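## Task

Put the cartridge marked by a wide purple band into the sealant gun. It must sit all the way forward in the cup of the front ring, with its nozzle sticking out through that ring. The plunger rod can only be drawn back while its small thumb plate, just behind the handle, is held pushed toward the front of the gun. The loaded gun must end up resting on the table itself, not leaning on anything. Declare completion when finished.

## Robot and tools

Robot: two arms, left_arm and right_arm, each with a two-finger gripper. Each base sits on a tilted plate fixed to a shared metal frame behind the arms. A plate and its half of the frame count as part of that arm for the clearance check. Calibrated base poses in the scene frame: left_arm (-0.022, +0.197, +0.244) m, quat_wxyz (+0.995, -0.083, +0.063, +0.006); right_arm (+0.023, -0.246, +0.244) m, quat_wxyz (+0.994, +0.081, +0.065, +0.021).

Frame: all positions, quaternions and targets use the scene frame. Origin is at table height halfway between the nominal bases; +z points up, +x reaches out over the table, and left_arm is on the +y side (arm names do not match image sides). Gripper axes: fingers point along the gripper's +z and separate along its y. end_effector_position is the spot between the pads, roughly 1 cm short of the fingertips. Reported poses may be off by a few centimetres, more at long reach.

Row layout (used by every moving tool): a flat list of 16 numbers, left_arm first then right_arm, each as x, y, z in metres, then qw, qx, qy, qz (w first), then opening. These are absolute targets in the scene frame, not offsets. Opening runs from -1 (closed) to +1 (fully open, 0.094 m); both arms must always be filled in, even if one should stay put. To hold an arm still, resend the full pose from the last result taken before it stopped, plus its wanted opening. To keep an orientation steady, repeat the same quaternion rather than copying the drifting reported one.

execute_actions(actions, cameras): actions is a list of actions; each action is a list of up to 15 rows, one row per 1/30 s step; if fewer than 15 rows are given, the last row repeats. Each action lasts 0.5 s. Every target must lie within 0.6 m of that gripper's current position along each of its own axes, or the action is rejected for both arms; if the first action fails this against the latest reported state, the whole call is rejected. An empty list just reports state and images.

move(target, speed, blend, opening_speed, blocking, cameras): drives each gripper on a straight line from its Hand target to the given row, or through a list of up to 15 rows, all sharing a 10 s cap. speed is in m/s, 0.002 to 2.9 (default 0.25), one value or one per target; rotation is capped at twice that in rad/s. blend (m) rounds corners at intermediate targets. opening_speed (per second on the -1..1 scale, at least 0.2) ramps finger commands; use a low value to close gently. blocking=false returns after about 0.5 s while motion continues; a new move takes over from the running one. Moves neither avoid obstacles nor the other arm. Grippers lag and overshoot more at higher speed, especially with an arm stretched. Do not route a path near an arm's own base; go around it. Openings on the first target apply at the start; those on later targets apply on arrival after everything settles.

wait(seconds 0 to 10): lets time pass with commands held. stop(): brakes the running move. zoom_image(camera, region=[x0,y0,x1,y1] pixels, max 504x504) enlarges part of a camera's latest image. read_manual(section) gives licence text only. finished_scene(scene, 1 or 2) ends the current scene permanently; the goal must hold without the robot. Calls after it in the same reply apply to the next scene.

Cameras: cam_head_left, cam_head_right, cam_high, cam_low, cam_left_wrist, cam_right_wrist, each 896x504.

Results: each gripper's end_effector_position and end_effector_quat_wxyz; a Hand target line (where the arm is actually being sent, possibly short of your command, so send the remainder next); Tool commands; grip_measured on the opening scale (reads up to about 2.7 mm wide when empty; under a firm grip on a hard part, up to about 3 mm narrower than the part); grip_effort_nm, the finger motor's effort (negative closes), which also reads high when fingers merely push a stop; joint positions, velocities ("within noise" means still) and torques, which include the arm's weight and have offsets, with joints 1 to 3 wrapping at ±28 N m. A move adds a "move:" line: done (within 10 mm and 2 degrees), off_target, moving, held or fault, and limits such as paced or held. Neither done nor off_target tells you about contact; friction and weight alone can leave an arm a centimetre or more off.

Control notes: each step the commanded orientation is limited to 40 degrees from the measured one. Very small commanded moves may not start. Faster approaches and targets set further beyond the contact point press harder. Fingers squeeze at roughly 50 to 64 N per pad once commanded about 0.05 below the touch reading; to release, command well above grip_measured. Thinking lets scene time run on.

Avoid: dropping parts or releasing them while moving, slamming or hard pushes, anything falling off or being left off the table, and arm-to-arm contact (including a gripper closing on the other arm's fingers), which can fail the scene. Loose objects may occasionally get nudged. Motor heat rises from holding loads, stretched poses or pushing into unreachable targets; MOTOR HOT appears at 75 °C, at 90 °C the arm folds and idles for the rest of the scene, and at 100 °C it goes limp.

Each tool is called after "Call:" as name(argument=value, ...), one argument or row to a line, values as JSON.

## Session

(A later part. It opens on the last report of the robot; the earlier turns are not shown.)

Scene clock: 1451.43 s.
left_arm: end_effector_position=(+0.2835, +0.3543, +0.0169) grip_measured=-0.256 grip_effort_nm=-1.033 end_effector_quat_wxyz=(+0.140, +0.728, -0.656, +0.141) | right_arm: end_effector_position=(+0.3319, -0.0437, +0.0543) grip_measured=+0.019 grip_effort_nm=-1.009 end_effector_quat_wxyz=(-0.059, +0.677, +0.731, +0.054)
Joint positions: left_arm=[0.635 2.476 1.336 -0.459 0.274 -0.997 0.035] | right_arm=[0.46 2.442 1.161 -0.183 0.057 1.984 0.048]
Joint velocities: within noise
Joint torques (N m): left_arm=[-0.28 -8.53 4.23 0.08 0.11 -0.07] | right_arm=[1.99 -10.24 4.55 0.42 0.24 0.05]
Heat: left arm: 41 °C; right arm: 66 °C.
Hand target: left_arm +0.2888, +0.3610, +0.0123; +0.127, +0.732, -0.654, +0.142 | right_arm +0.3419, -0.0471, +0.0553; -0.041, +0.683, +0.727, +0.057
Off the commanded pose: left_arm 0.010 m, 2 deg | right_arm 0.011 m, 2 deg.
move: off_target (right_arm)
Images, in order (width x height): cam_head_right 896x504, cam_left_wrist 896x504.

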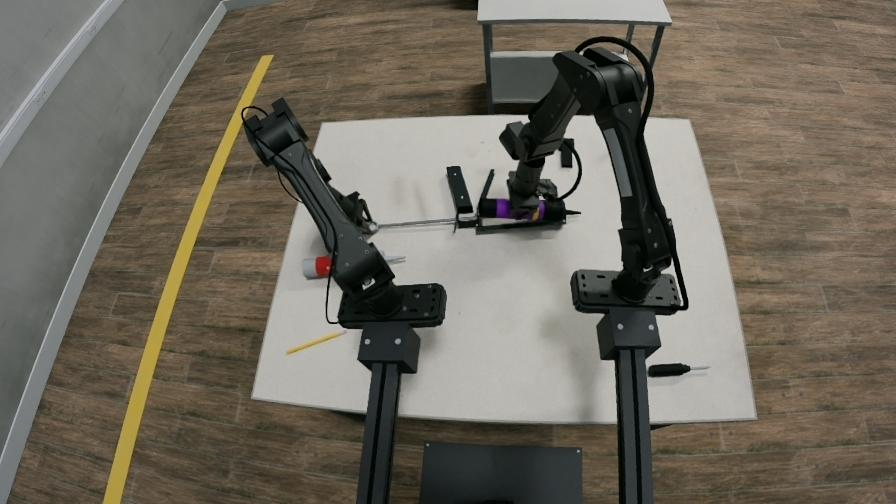

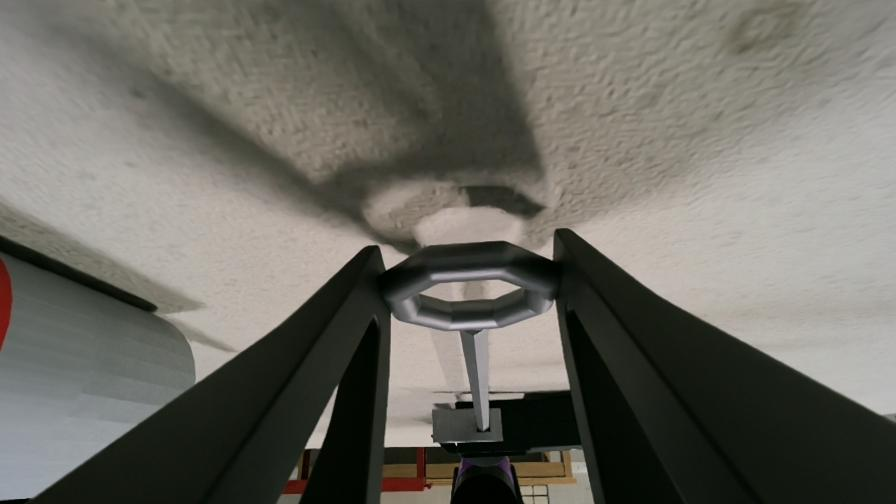

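Call:
move(
  target=[0.289,0.361,0.012,0.1271,0.7324,-0.6536,0.1424,-0.45,0.3400,-0.052,0.056,-0.0502,0.6822,0.7267,0.0650,-0.03],
  speed=0.03,
  cameras=["cam_head_right","cam_left_wrist","cam_right_wrist","cam_head_left"],
)

Call:
zoom_image(
  camera="cam_left_wrist",
  region=[440, 420, 540, 504],
)

Call:
zoom_image(
  camera="cam_head_right",
  region=[540, 180, 600, 235],
)

Call:
zoom_image(
  camera="cam_head_left",
  region=[520, 180, 580, 240],
)

Scene clock: 1465.00 s.
left_arm: end_effector_position=(+0.2830, +0.3540, +0.0170) grip_measured=-0.256 grip_effort_nm=-1.023 end_effector_quat_wxyz=(+0.141, +0.728, -0.656, +0.141) | right_arm: end_effector_position=(+0.3339, -0.0442, +0.0527) grip_measured=+0.019 grip_effort_nm=-1.009 end_effector_quat_wxyz=(-0.059, +0.678, +0.730, +0.064)
Joint positions: left_arm=[0.635 2.476 1.336 -0.462 0.273 -0.998 0.035] | right_arm=[0.452 2.442 1.148 -0.151 0.049 1.976 0.048]
Joint velocities: within noise
Joint torques (N m): left_arm=[-0.29 -8.44 4 0.12 0.11 -0.07] | right_arm=[0.99 -11.7 2.76 0.38 0.08 -0.06]
Heat: left arm: 41 °C; right arm: 61 °C.
Hand target: left_arm +0.2889, +0.3610, +0.0123; +0.127, +0.732, -0.653, +0.142 | right_arm +0.3399, -0.0520, +0.0559; -0.050, +0.682, +0.727, +0.065
Off the commanded pose: left_arm 0.010 m, 2 deg | right_arm 0.010 m, 1 deg.
move: done
Images, in order (width x height): cam_head_left 896x504, cam_head_right 896x504, cam_left_wrist 896x504, cam_right_wrist 896x504.

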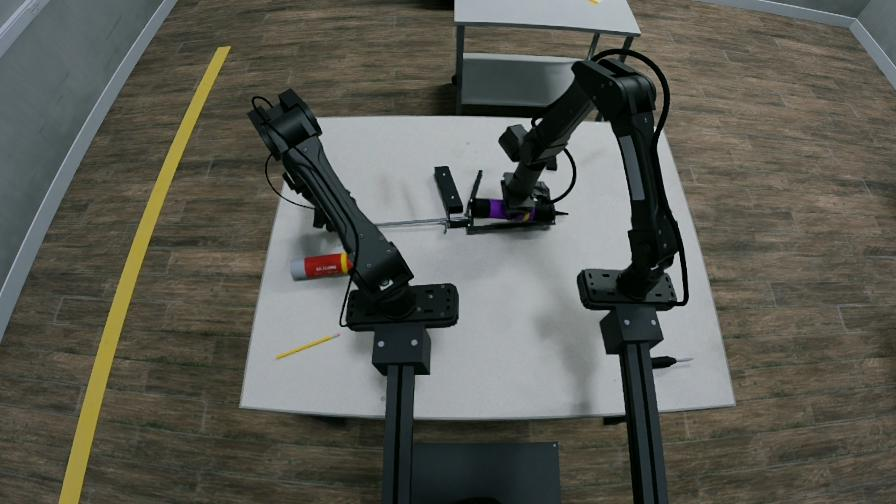

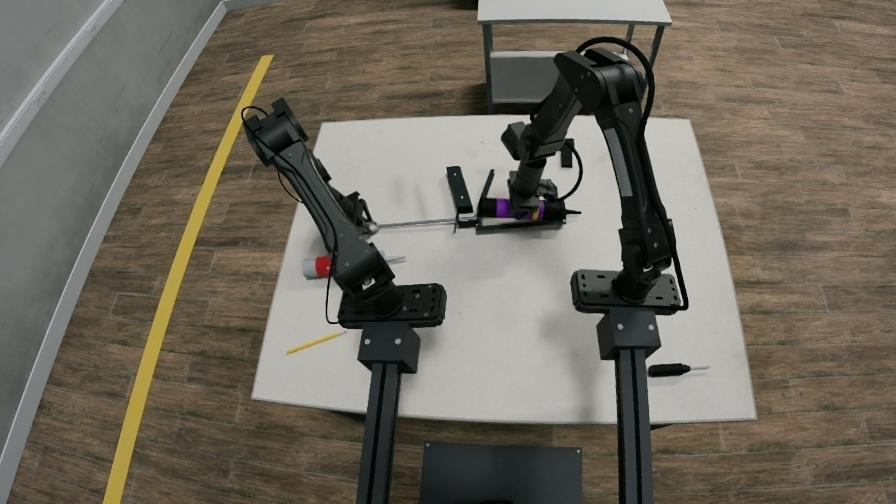

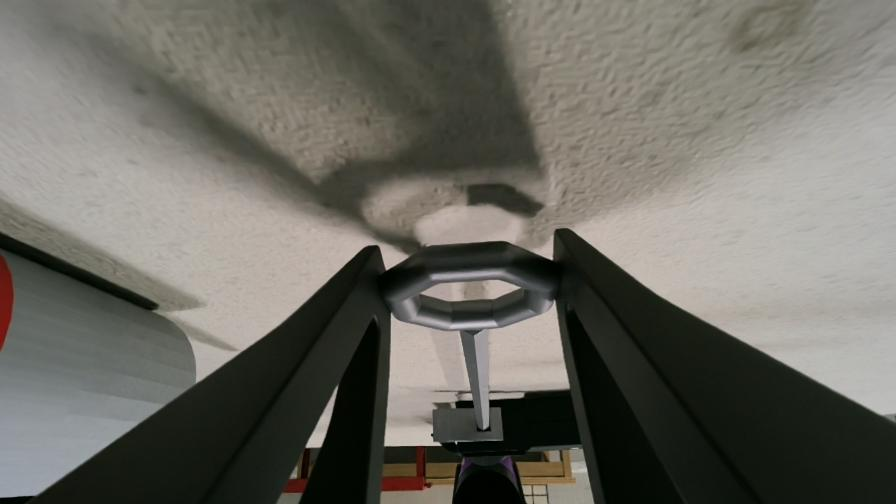

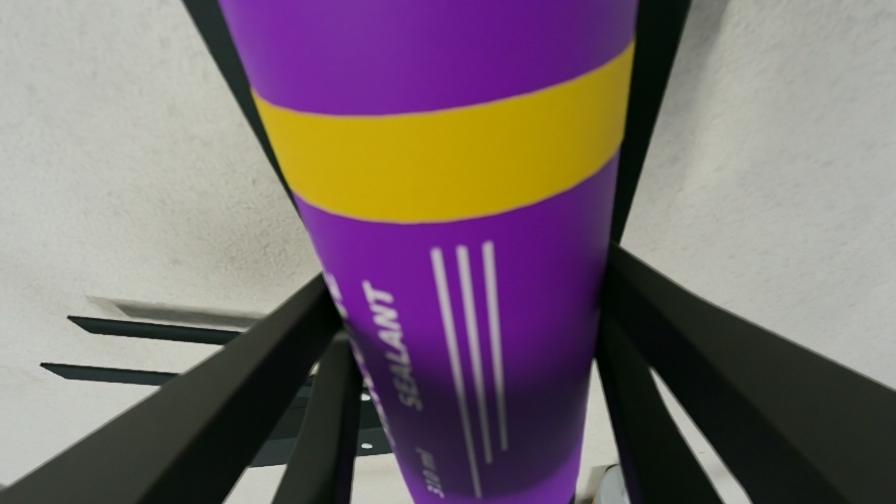

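Scaled by 5.040 from the camera's 896x504 image, which has a finer 1280x720 frame.

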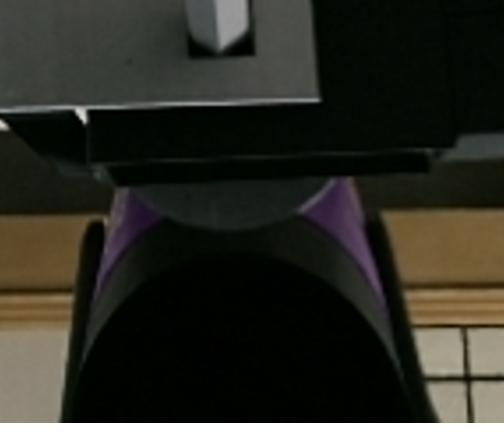

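Scaled by 8.400 from the camera's 896x504 image, which has a finer 1280x720 frame.

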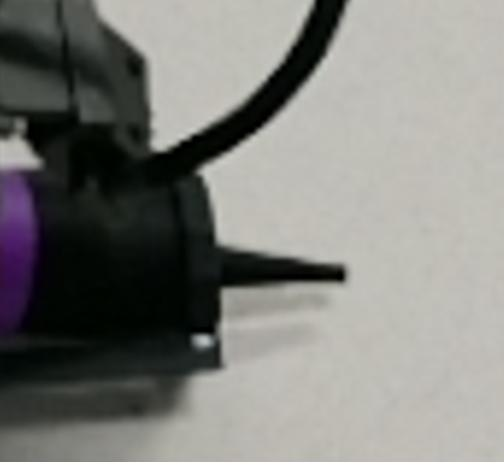

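Scaled by 8.400 from the camera's 896x504 image, which has a finer 1280x720 frame.

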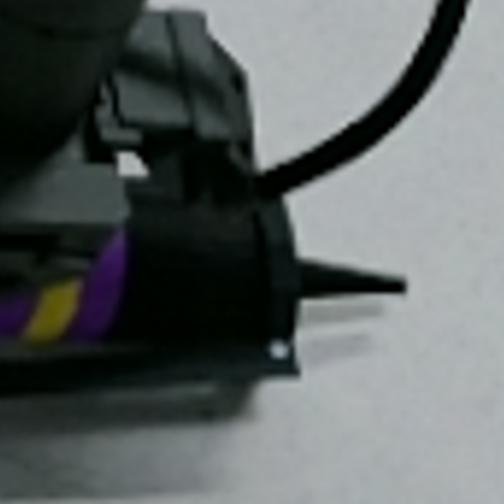

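Call:
move(
  target=[0.289,0.361,0.012,0.1271,0.7324,-0.6536,0.1424,-0.45,0.3365,-0.057,0.061,-0.0502,0.6822,0.7267,0.0650,-0.03],
  speed=0.03,
  cameras=["cam_head_right","cam_left_wrist"],
)

Call:
zoom_image(
  camera="cam_left_wrist",
  region=[440, 420, 540, 504],
)

Call:
zoom_image(
  camera="cam_head_right",
  region=[540, 180, 600, 235],
)

Scene clock: 1477.50 s.
left_arm: end_effector_position=(+0.2831, +0.3529, +0.0175) grip_measured=-0.256 grip_effort_nm=-1.023 end_effector_quat_wxyz=(+0.143, +0.728, -0.655, +0.143) | right_arm: end_effector_position=(+0.3305, -0.0460, +0.0515) grip_measured=+0.019 grip_effort_nm=-1.004 end_effector_quat_wxyz=(-0.059, +0.674, +0.734, +0.068)
Joint positions: left_arm=[0.635 2.476 1.336 -0.464 0.279 -0.998 0.035] | right_arm=[0.45 2.437 1.122 -0.123 0.046 1.962 0.048]
Joint velocities: within noise
Joint torques (N m): left_arm=[-0.2 -8.36 4.08 0.12 0.08 -0.09] | right_arm=[0.77 -13.55 2.19 0.17 0.11 0.04]
Heat: left arm: 41 °C; right arm: 60 °C.
Hand target: left_arm +0.2888, +0.3610, +0.0124; +0.127, +0.732, -0.653, +0.142 | right_arm +0.3363, -0.0567, +0.0604; -0.050, +0.682, +0.727, +0.065
Off the commanded pose: left_arm 0.011 m, 2 deg | right_arm 0.016 m, 2 deg.
move: off_target (left_arm, right_arm)
Images, in order (width x height): cam_head_right 896x504, cam_left_wrist 896x504.

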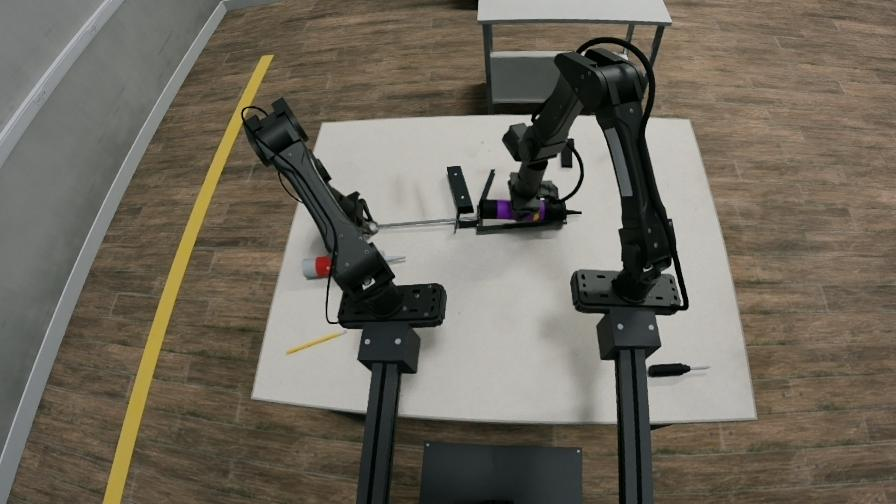

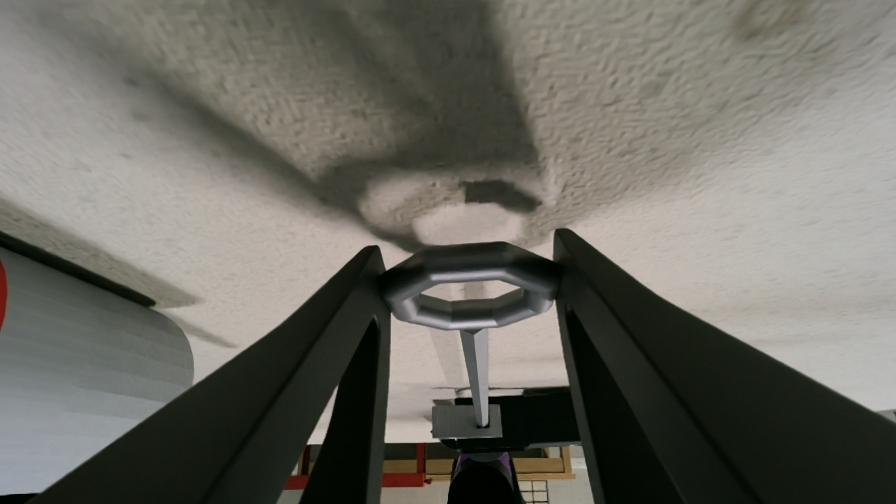

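Scaled by 5.040 from the camera's 896x504 image, which has a finer 1280x720 frame.

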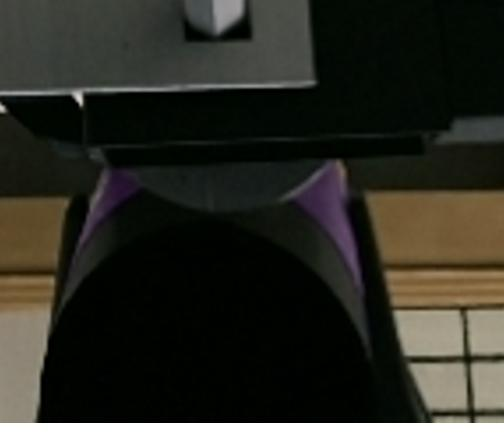

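Scaled by 8.400 from the camera's 896x504 image, which has a finer 1280x720 frame.

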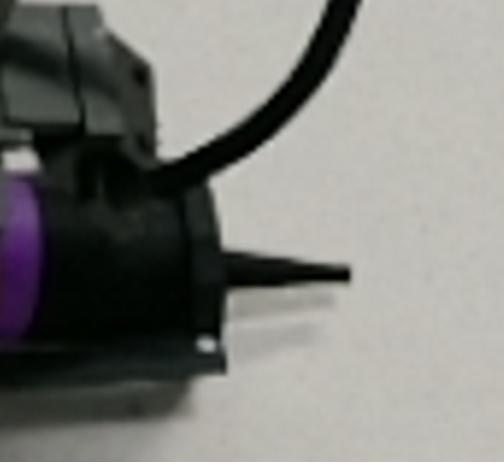

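Call:
move(
  target=[0.289,0.361,0.012,0.1271,0.7324,-0.6536,0.1424,-0.45,0.3360,-0.054,0.048,-0.0413,0.6830,0.7274,0.0568,-0.03],
  speed=0.03,
  cameras=["cam_head_right","cam_left_wrist","cam_right_wrist"],
)

Call:
zoom_image(
  camera="cam_left_wrist",
  region=[440, 420, 540, 504],
)

Call:
zoom_image(
  camera="cam_head_right",
  region=[540, 180, 600, 235],
)

Call:
zoom_image(
  camera="cam_head_right",
  region=[460, 180, 520, 235],
)

Scene clock: 1500.10 s.
left_arm: end_effector_position=(+0.2828, +0.3527, +0.0175) grip_measured=-0.256 grip_effort_nm=-1.028 end_effector_quat_wxyz=(+0.144, +0.728, -0.655, +0.143) | right_arm: end_effector_position=(+0.3321, -0.0457, +0.0518) grip_measured=+0.019 grip_effort_nm=-1.004 end_effector_quat_wxyz=(-0.057, +0.676, +0.731, +0.069)
Joint positions: left_arm=[0.635 2.476 1.336 -0.466 0.279 -0.998 0.035] | right_arm=[0.45 2.437 1.124 -0.121 0.049 1.968 0.048]
Joint velocities: within noise
Joint torques (N m): left_arm=[-0.32 -8.4 3.86 0.14 0.06 -0.08] | right_arm=[1.7 -9.25 4.34 0.3 0.29 0.1]
Heat: left arm: 41 °C; right arm: 62 °C.
Hand target: left_arm +0.2888, +0.3610, +0.0124; +0.127, +0.732, -0.653, +0.142 | right_arm +0.3358, -0.0540, +0.0482; -0.041, +0.683, +0.727, +0.057
Off the commanded pose: left_arm 0.012 m, 2 deg | right_arm 0.010 m, 3 deg.
move: off_target (left_arm, right_arm)
Images, in order (width x height): cam_head_right 896x504, cam_left_wrist 896x504, cam_right_wrist 896x504.

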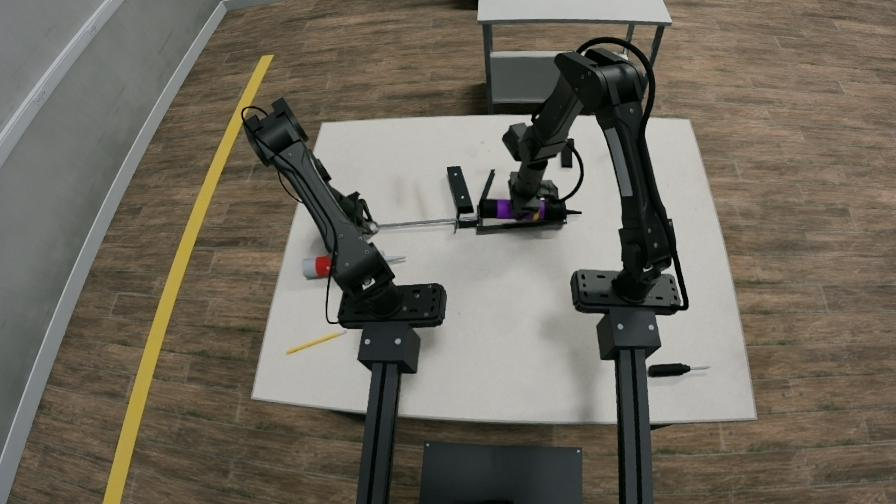

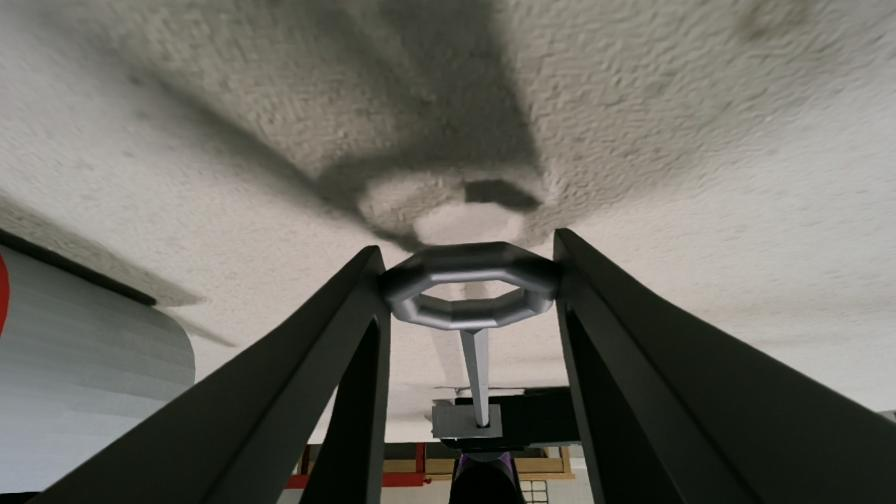

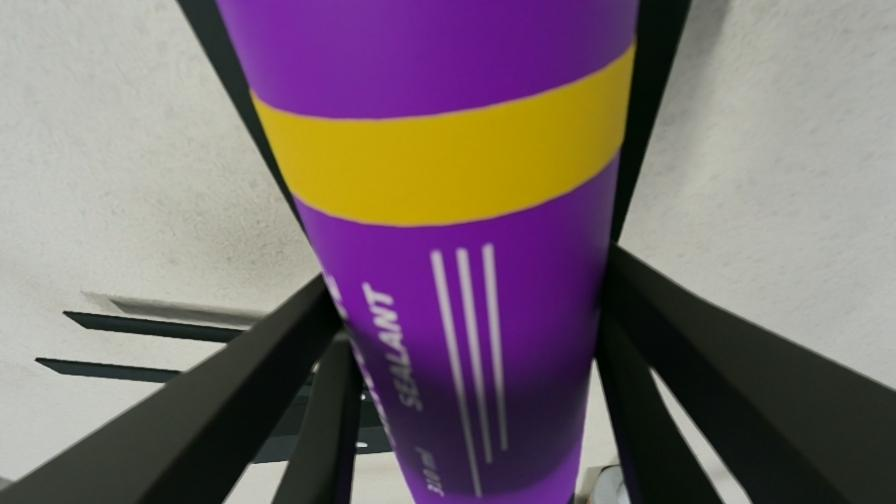

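Scaled by 5.040 from the camera's 896x504 image, which has a finer 1280x720 frame.

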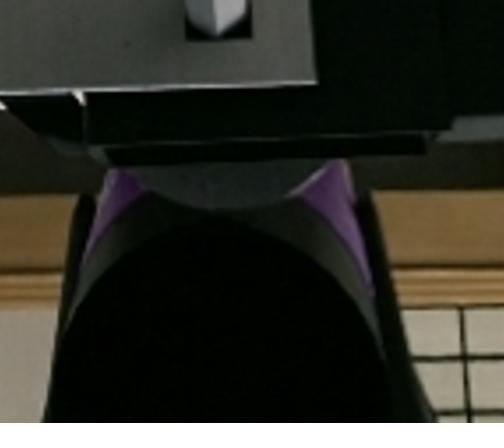

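Scaled by 8.400 from the camera's 896x504 image, which has a finer 1280x720 frame.

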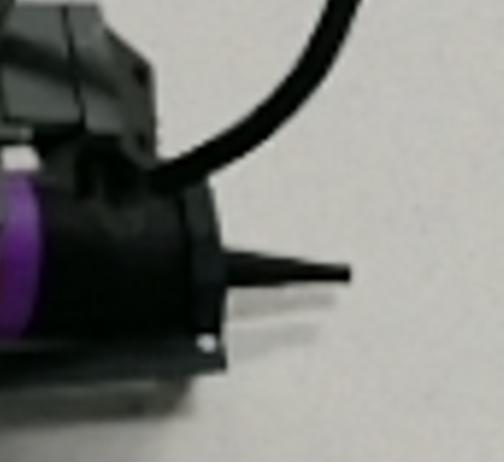

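Scaled by 8.400 from the camera's 896x504 image, which has a finer 1280x720 frame.

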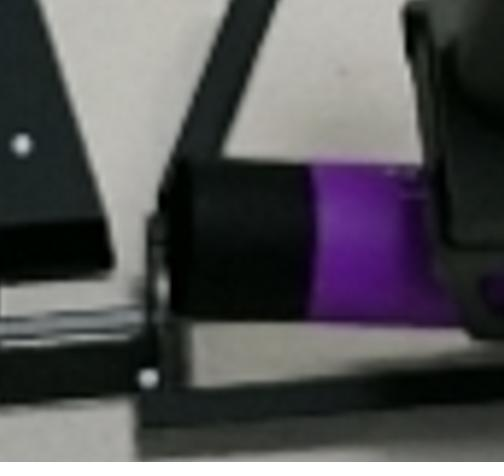

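Call:
move(
  target=[0.289,0.361,0.012,0.1271,0.7324,-0.6536,0.1424,-0.45,0.3340,-0.054,0.040,-0.0413,0.6830,0.7274,0.0568,-0.03],
  speed=0.03,
  cameras=["cam_head_right","cam_left_wrist"],
)

Call:
zoom_image(
  camera="cam_left_wrist",
  region=[440, 420, 540, 504],
)

Call:
zoom_image(
  camera="cam_head_right",
  region=[540, 180, 600, 235],
)

Call:
zoom_image(
  camera="cam_head_right",
  region=[460, 180, 520, 235],
)

Scene clock: 1505.87 s.
left_arm: end_effector_position=(+0.2825, +0.3524, +0.0176) grip_measured=-0.256 grip_effort_nm=-1.028 end_effector_quat_wxyz=(+0.145, +0.728, -0.655, +0.143) | right_arm: end_effector_position=(+0.3321, -0.0457, +0.0504) grip_measured=+0.019 grip_effort_nm=-1.009 end_effector_quat_wxyz=(-0.057, +0.676, +0.731, +0.069)
Joint positions: left_arm=[0.635 2.476 1.336 -0.468 0.279 -0.998 0.035] | right_arm=[0.45 2.442 1.125 -0.118 0.05 1.969 0.048]
Joint velocities: within noise
Joint torques (N m): left_arm=[-0.34 -8.49 3.97 0.12 0.09 -0.04] | right_arm=[1.54 -7.6 4.16 0.51 0.28 0.05]
Heat: left arm: 41 °C; right arm: 61 °C.
Hand target: left_arm +0.2888, +0.3610, +0.0124; +0.127, +0.732, -0.653, +0.142 | right_arm +0.3336, -0.0541, +0.0405; -0.042, +0.683, +0.727, +0.057
Off the commanded pose: left_arm 0.012 m, 2 deg | right_arm 0.013 m, 2 deg.
move: off_target (left_arm, right_arm)
Images, in order (width x height): cam_head_right 896x504, cam_left_wrist 896x504.

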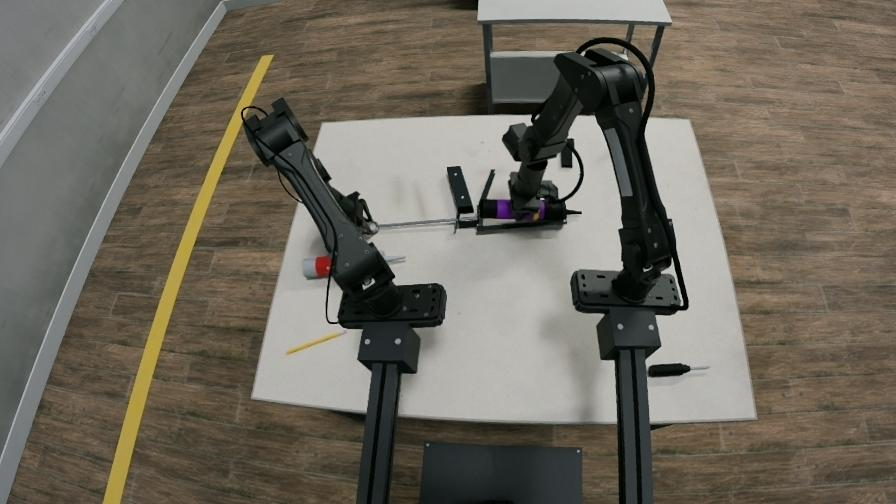

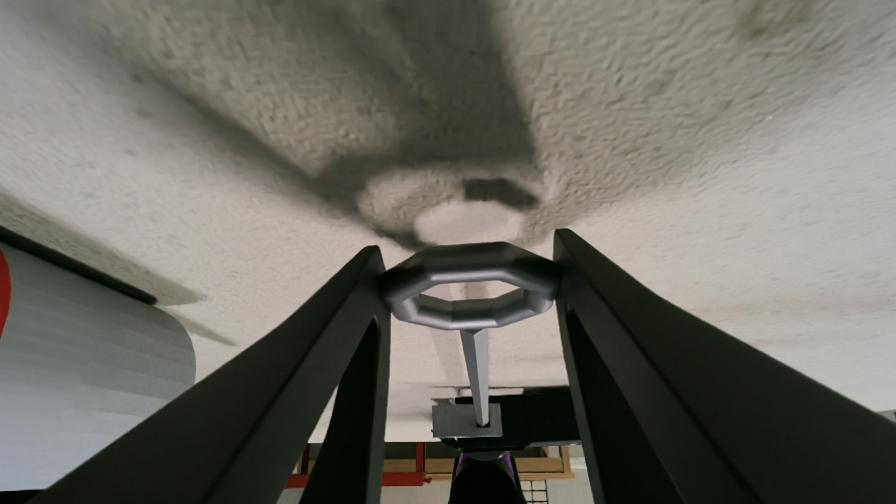

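Scaled by 5.040 from the camera's 896x504 image, which has a finer 1280x720 frame.

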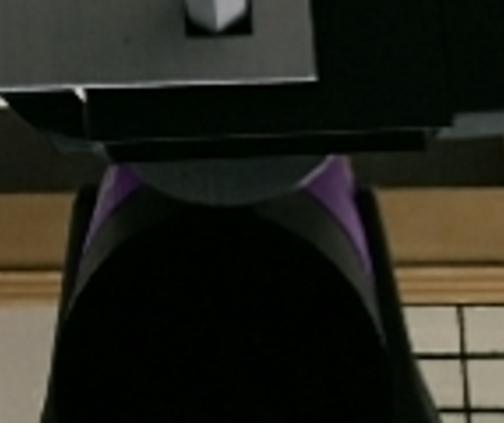

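Scaled by 8.400 from the camera's 896x504 image, which has a finer 1280x720 frame.

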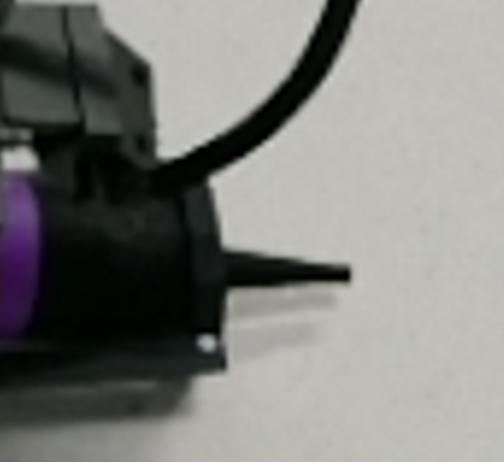

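Scaled by 8.400 from the camera's 896x504 image, which has a finer 1280x720 frame.

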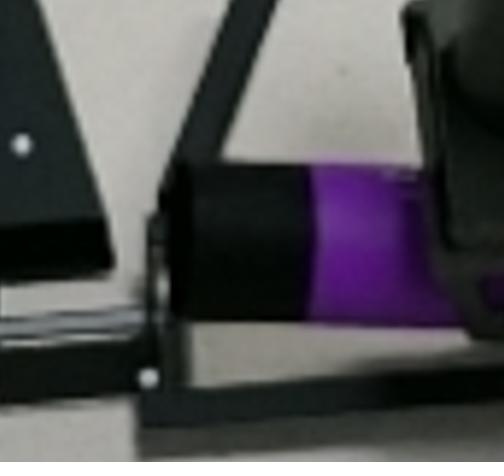

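Call:
move(
  target=[0.289,0.361,0.012,0.1271,0.7324,-0.6536,0.1424,-0.45,0.3330,-0.054,0.034,-0.0287,0.6840,0.7282,0.0447,-0.03],
  speed=0.03,
  cameras=["cam_head_right","cam_left_wrist"],
)

Call:
zoom_image(
  camera="cam_left_wrist",
  region=[440, 420, 540, 504],
)

Call:
zoom_image(
  camera="cam_head_right",
  region=[540, 180, 600, 235],
)

Call:
zoom_image(
  camera="cam_head_right",
  region=[460, 180, 520, 235],
)

Scene clock: 1510.60 s.
left_arm: end_effector_position=(+0.2822, +0.3522, +0.0177) grip_measured=-0.256 grip_effort_nm=-1.028 end_effector_quat_wxyz=(+0.145, +0.728, -0.655, +0.143) | right_arm: end_effector_position=(+0.3325, -0.0457, +0.0497) grip_measured=+0.019 grip_effort_nm=-1.004 end_effector_quat_wxyz=(-0.054, +0.677, +0.732, +0.060)
Joint positions: left_arm=[0.635 2.476 1.336 -0.469 0.279 -0.998 0.035] | right_arm=[0.455 2.45 1.145 -0.144 0.062 1.975 0.048]
Joint velocities: within noise
Joint torques (N m): left_arm=[-0.25 -8.27 4.07 0.14 0.06 -0.05] | right_arm=[2.3 -6.45 4.22 0.64 0.48 0.13]
Heat: left arm: 41 °C; right arm: 59 °C.
Hand target: left_arm +0.2888, +0.3610, +0.0125; +0.127, +0.732, -0.653, +0.142 | right_arm +0.3324, -0.0542, +0.0351; -0.029, +0.683, +0.728, +0.045
Off the commanded pose: left_arm 0.013 m, 2 deg | right_arm 0.018 m, 4 deg.
move: off_target (left_arm, right_arm)
Images, in order (width x height): cam_head_right 896x504, cam_left_wrist 896x504.

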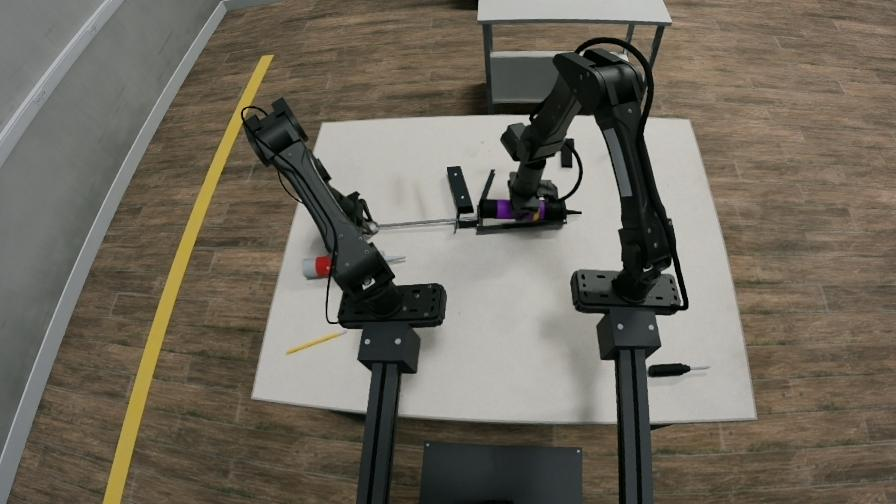

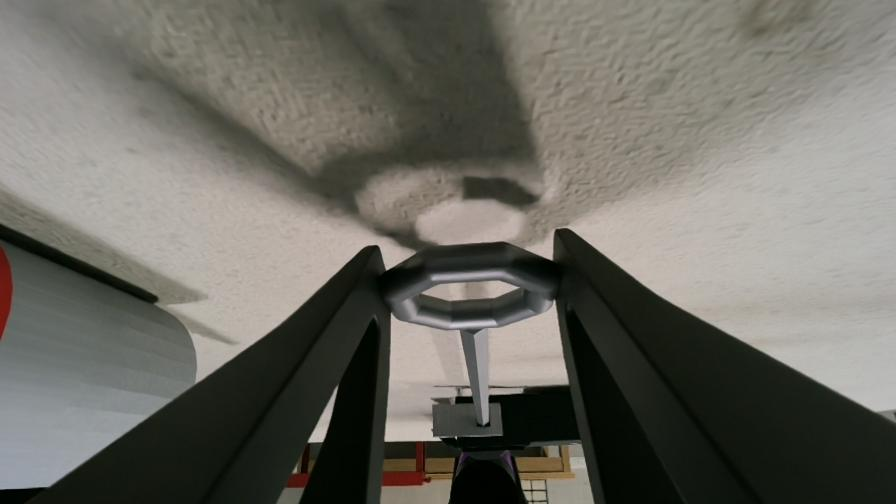

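Scaled by 5.040 from the camera's 896x504 image, which has a finer 1280x720 frame.

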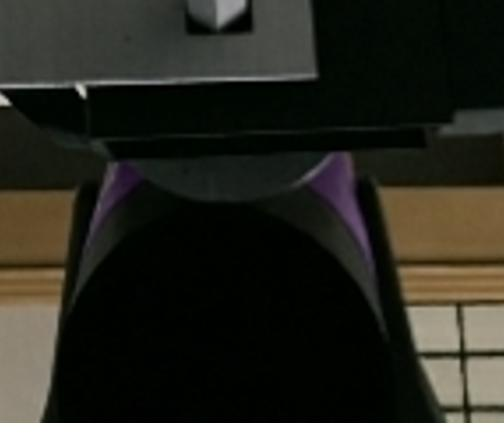

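Scaled by 8.400 from the camera's 896x504 image, which has a finer 1280x720 frame.

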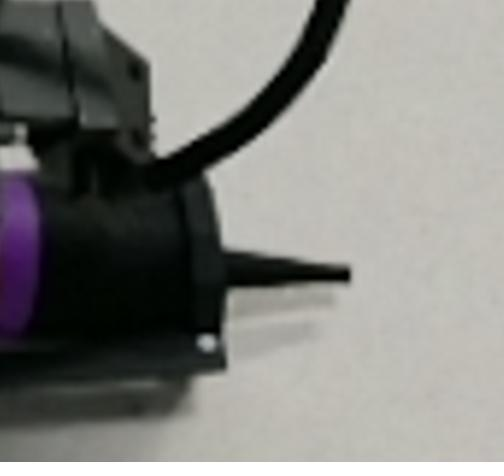

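Scaled by 8.400 from the camera's 896x504 image, which has a finer 1280x720 frame.

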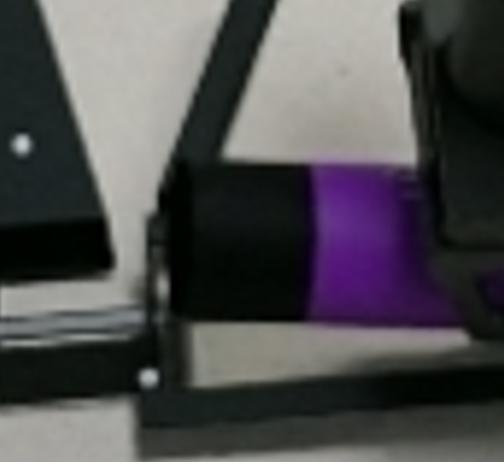

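Call:
move(
  target=[
    [0.289,0.361,0.012,0.1271,0.7324,-0.6536,0.1424,-0.45,0.3330,-0.050,0.046,-0.0413,0.6830,0.7274,0.0568,-0.03],
    [0.289,0.361,0.012,0.1271,0.7324,-0.6536,0.1424,-0.45,0.3330,-0.050,0.046,-0.0413,0.6830,0.7274,0.0568,0.25],
  ],
  speed=0.04,
  opening_speed=0.3,
  cameras=["cam_head_right","cam_left_wrist","cam_right_wrist"],
)

Call:
zoom_image(
  camera="cam_left_wrist",
  region=[440, 420, 540, 504],
)

Call:
zoom_image(
  camera="cam_head_right",
  region=[440, 170, 590, 250],
)

Scene clock: 1545.97 s.
left_arm: end_effector_position=(+0.2821, +0.3523, +0.0177) grip_measured=-0.256 grip_effort_nm=-1.028 end_effector_quat_wxyz=(+0.145, +0.728, -0.655, +0.142) | right_arm: end_effector_position=(+0.3339, -0.0465, +0.0494) grip_measured=+0.247 grip_effort_nm=0.168 end_effector_quat_wxyz=(-0.050, +0.679, +0.730, +0.061)
Joint positions: left_arm=[0.635 2.476 1.336 -0.469 0.278 -0.998 0.035] | right_arm=[0.455 2.45 1.144 -0.137 0.07 1.98 0.059]
Joint velocities: within noise
Joint torques (N m): left_arm=[-0.31 -8.46 4.14 0.17 0.09 -0.05] | right_arm=[2.41 -9.59 2.8 0.53 0.15 0.1]
Heat: left arm: 41 °C; right arm: 57 °C.
Hand target: left_arm +0.2888, +0.3610, +0.0125; +0.127, +0.732, -0.653, +0.142 | right_arm +0.3329, -0.0500, +0.0461; -0.041, +0.683, +0.727, +0.057
Off the commanded pose: left_arm 0.012 m, 2 deg | right_arm 0.005 m, 1 deg.
move: off_target (left_arm)
Images, in order (width x height): cam_head_right 896x504, cam_left_wrist 896x504, cam_right_wrist 896x504.

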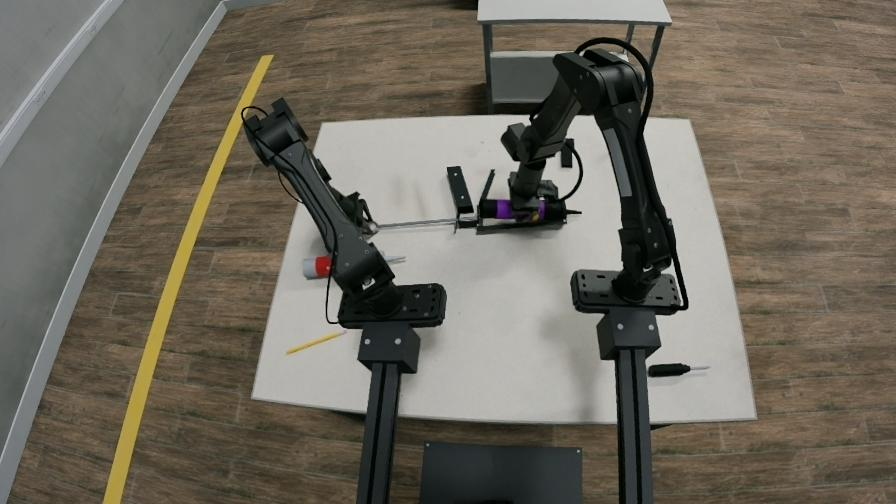

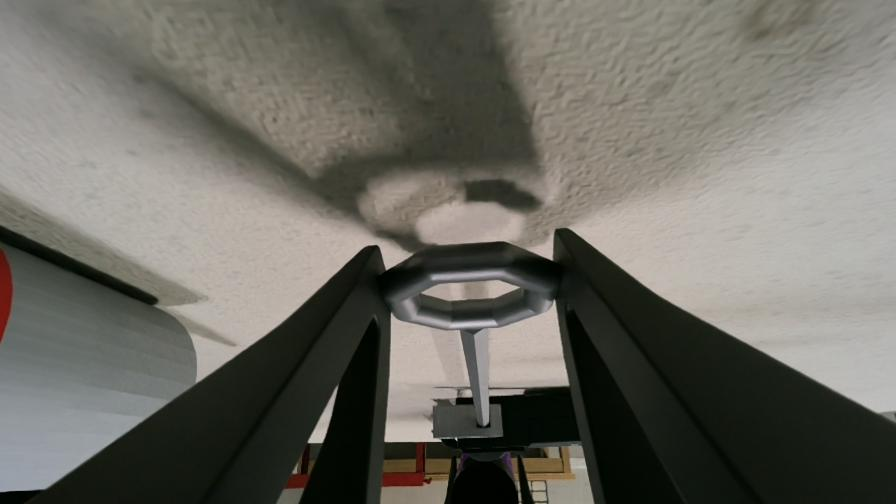

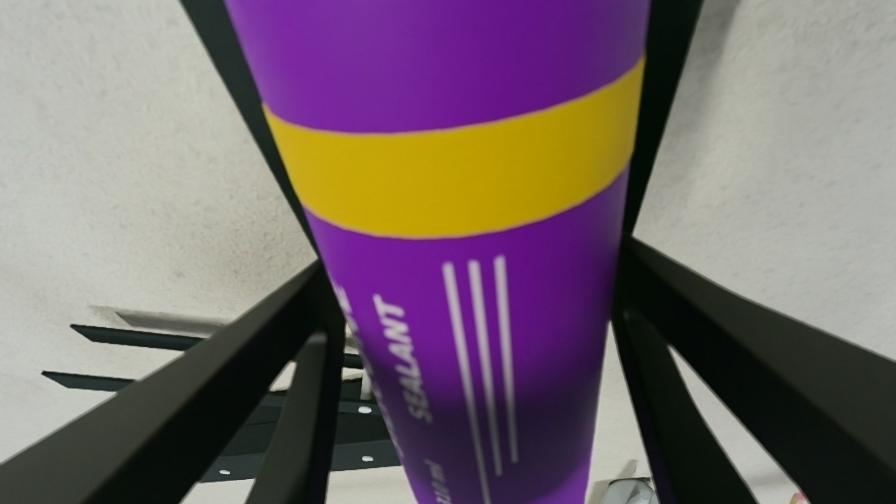

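Scaled by 5.040 from the camera's 896x504 image, which has a finer 1280x720 frame.

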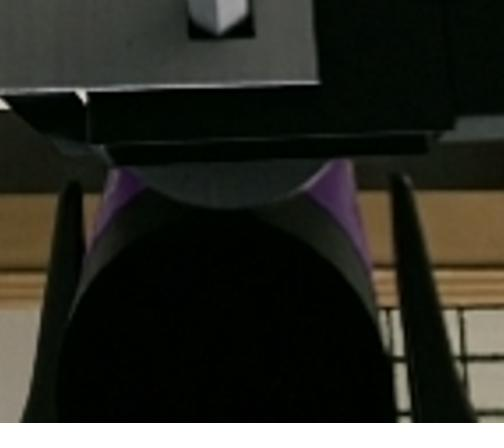

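Scaled by 3.360 from the camera's 896x504 image, which has a finer 1280x720 frame.

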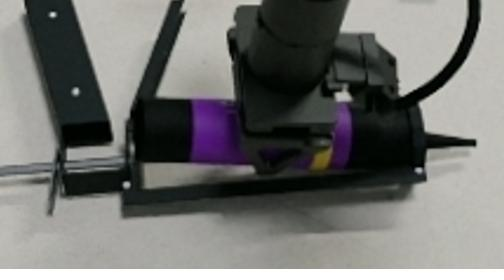

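Call:
move(
  target=[
    [0.289,0.361,0.012,0.1271,0.7324,-0.6536,0.1424,-0.45,0.3330,-0.045,0.10,-0.0413,0.6830,0.7274,0.0568,0.25],
    [0.289,0.361,0.012,0.1271,0.7324,-0.6536,0.1424,-0.45,0.36,-0.08,0.17,0,0.38,0.925,0,0.25],
    [0.289,0.361,0.012,0.1271,0.7324,-0.6536,0.1424,-0.45,0.425,-0.12,0.13,-0.2164,0,0.9763,0,0.25],
    [0.289,0.361,0.012,0.1271,0.7324,-0.6536,0.1424,-0.45,0.425,-0.12,0.085,-0.2164,0,0.9763,0,0.25],
  ],
  speed=0.25,
  cameras=["cam_head_right","cam_right_wrist"],
)

Scene clock: 1555.60 s.
left_arm: end_effector_position=(+0.2821, +0.3523, +0.0177) grip_measured=-0.256 grip_effort_nm=-1.033 end_effector_quat_wxyz=(+0.145, +0.728, -0.655, +0.142) | right_arm: end_effector_position=(+0.4207, -0.1186, +0.0824) grip_measured=+0.247 grip_effort_nm=0.164 end_effector_quat_wxyz=(-0.220, +0.000, +0.976, +0.000)
Joint positions: left_arm=[0.635 2.476 1.336 -0.469 0.278 -0.998 0.035] | right_arm=[0.226 2.867 2.299 -1.343 0.062 0.314 0.059]
Joint velocities: within noise
Joint torques (N m): left_arm=[-0.31 -8.32 4.01 0.17 0.06 -0.05] | right_arm=[2.58 -13.2 6.91 -0.77 -0.03 0.01]
Heat: left arm: 41 °C; right arm: 59 °C.
Hand target: left_arm +0.2888, +0.3610, +0.0125; +0.127, +0.732, -0.653, +0.142 | right_arm +0.4249, -0.1200, +0.0850; -0.216, +0.000, +0.976, +0.000
Off the commanded pose: left_arm 0.012 m, 2 deg | right_arm 0.005 m, 0 deg.
move: off_target (left_arm)
Images, in order (width x height): cam_head_right 896x504, cam_right_wrist 896x504.

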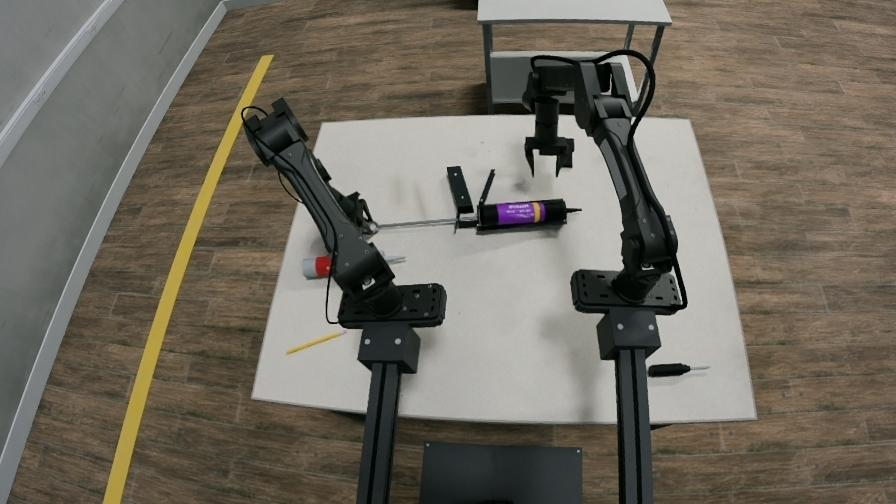

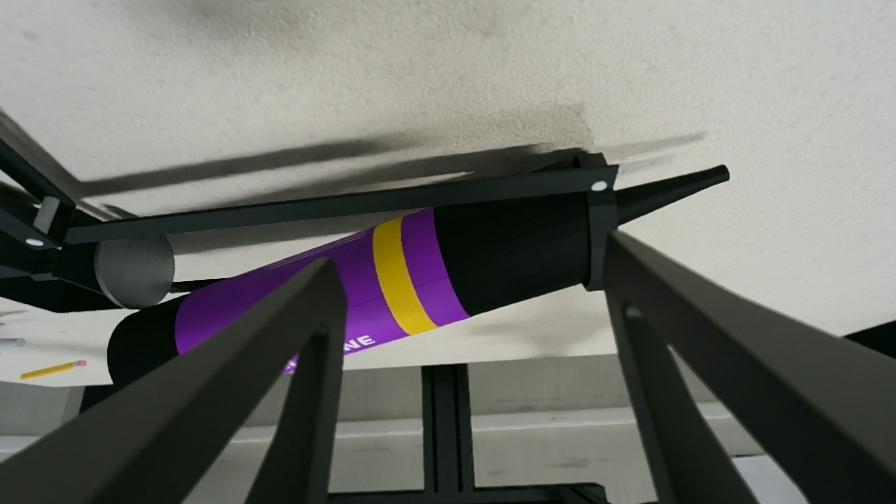

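Call:
zoom_image(
  camera="cam_right_wrist",
  region=[400, 120, 760, 320],
)

Call:
zoom_image(
  camera="cam_right_wrist",
  region=[20, 160, 320, 400],
)

Scaled by 1.400 from the camera's 896x504 image, which has a finer 1280x720 frame.

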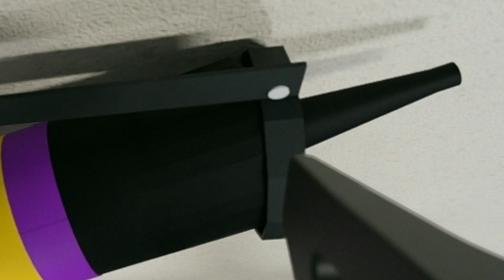

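Scaled by 1.680 from the camera's 896x504 image, which has a finer 1280x720 frame.

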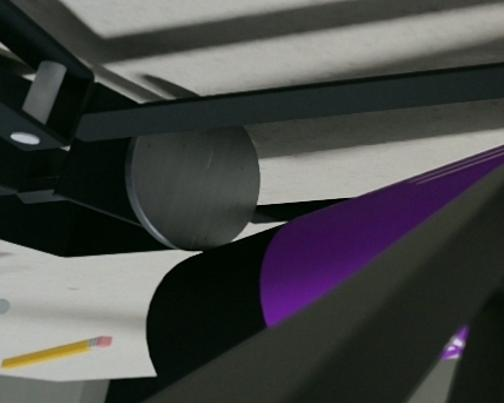

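Call:
move(
  target=[
    [0.289,0.361,0.012,0.1271,0.7324,-0.6536,0.1424,-0.45,0.43,-0.165,0.10,-0.2164,0,0.9763,0,0.8],
    [0.289,0.361,0.012,0.1271,0.7324,-0.6536,0.1424,-0.45,0.395,-0.165,0.085,-0.2164,0,0.9763,0,0.8],
  ],
  speed=0.2,
  cameras=["cam_right_wrist"],
)

Call:
zoom_image(
  camera="cam_right_wrist",
  region=[300, 100, 700, 350],
)

Scene clock: 1577.03 s.
left_arm: end_effector_position=(+0.2821, +0.3523, +0.0177) grip_measured=-0.256 grip_effort_nm=-1.028 end_effector_quat_wxyz=(+0.145, +0.728, -0.655, +0.142) | right_arm: end_effector_position=(+0.3809, -0.1704, +0.0721) grip_measured=+0.797 grip_effort_nm=0.168 end_effector_quat_wxyz=(-0.245, +0.006, +0.970, -0.003)
Joint positions: left_arm=[0.635 2.476 1.336 -0.469 0.278 -0.998 0.035] | right_arm=[0.129 2.708 1.918 -1.164 0.084 0.24 0.084]
Joint velocities: within noise
Joint torques (N m): left_arm=[-0.28 -8.35 4.12 0.19 0.08 -0.03] | right_arm=[3.93 -16.31 4.04 -0.62 0.02 -0.03]
Heat: left arm: 41 °C; right arm: 63 °C.
Hand target: left_arm +0.2888, +0.3610, +0.0125; +0.127, +0.732, -0.653, +0.142 | right_arm +0.3946, -0.1651, +0.0850; -0.217, +0.000, +0.976, +0.000
Off the commanded pose: left_arm 0.012 m, 2 deg | right_arm 0.020 m, 3 deg.
move: off_target (left_arm, right_arm)
Images, in order (width x height): cam_right_wrist 896x504.

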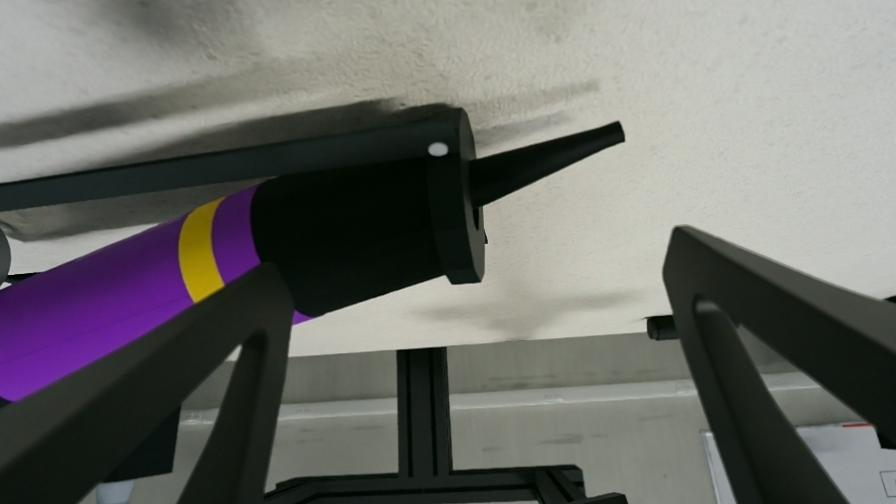

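Scaled by 1.260 from the camera's 896x504 image, which has a finer 1280x720 frame.

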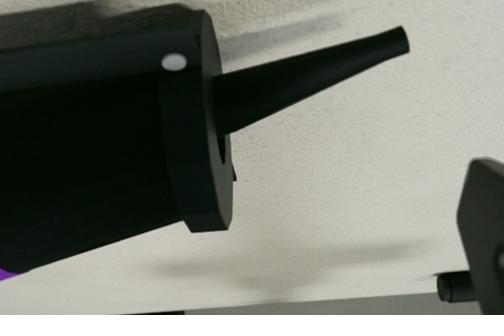

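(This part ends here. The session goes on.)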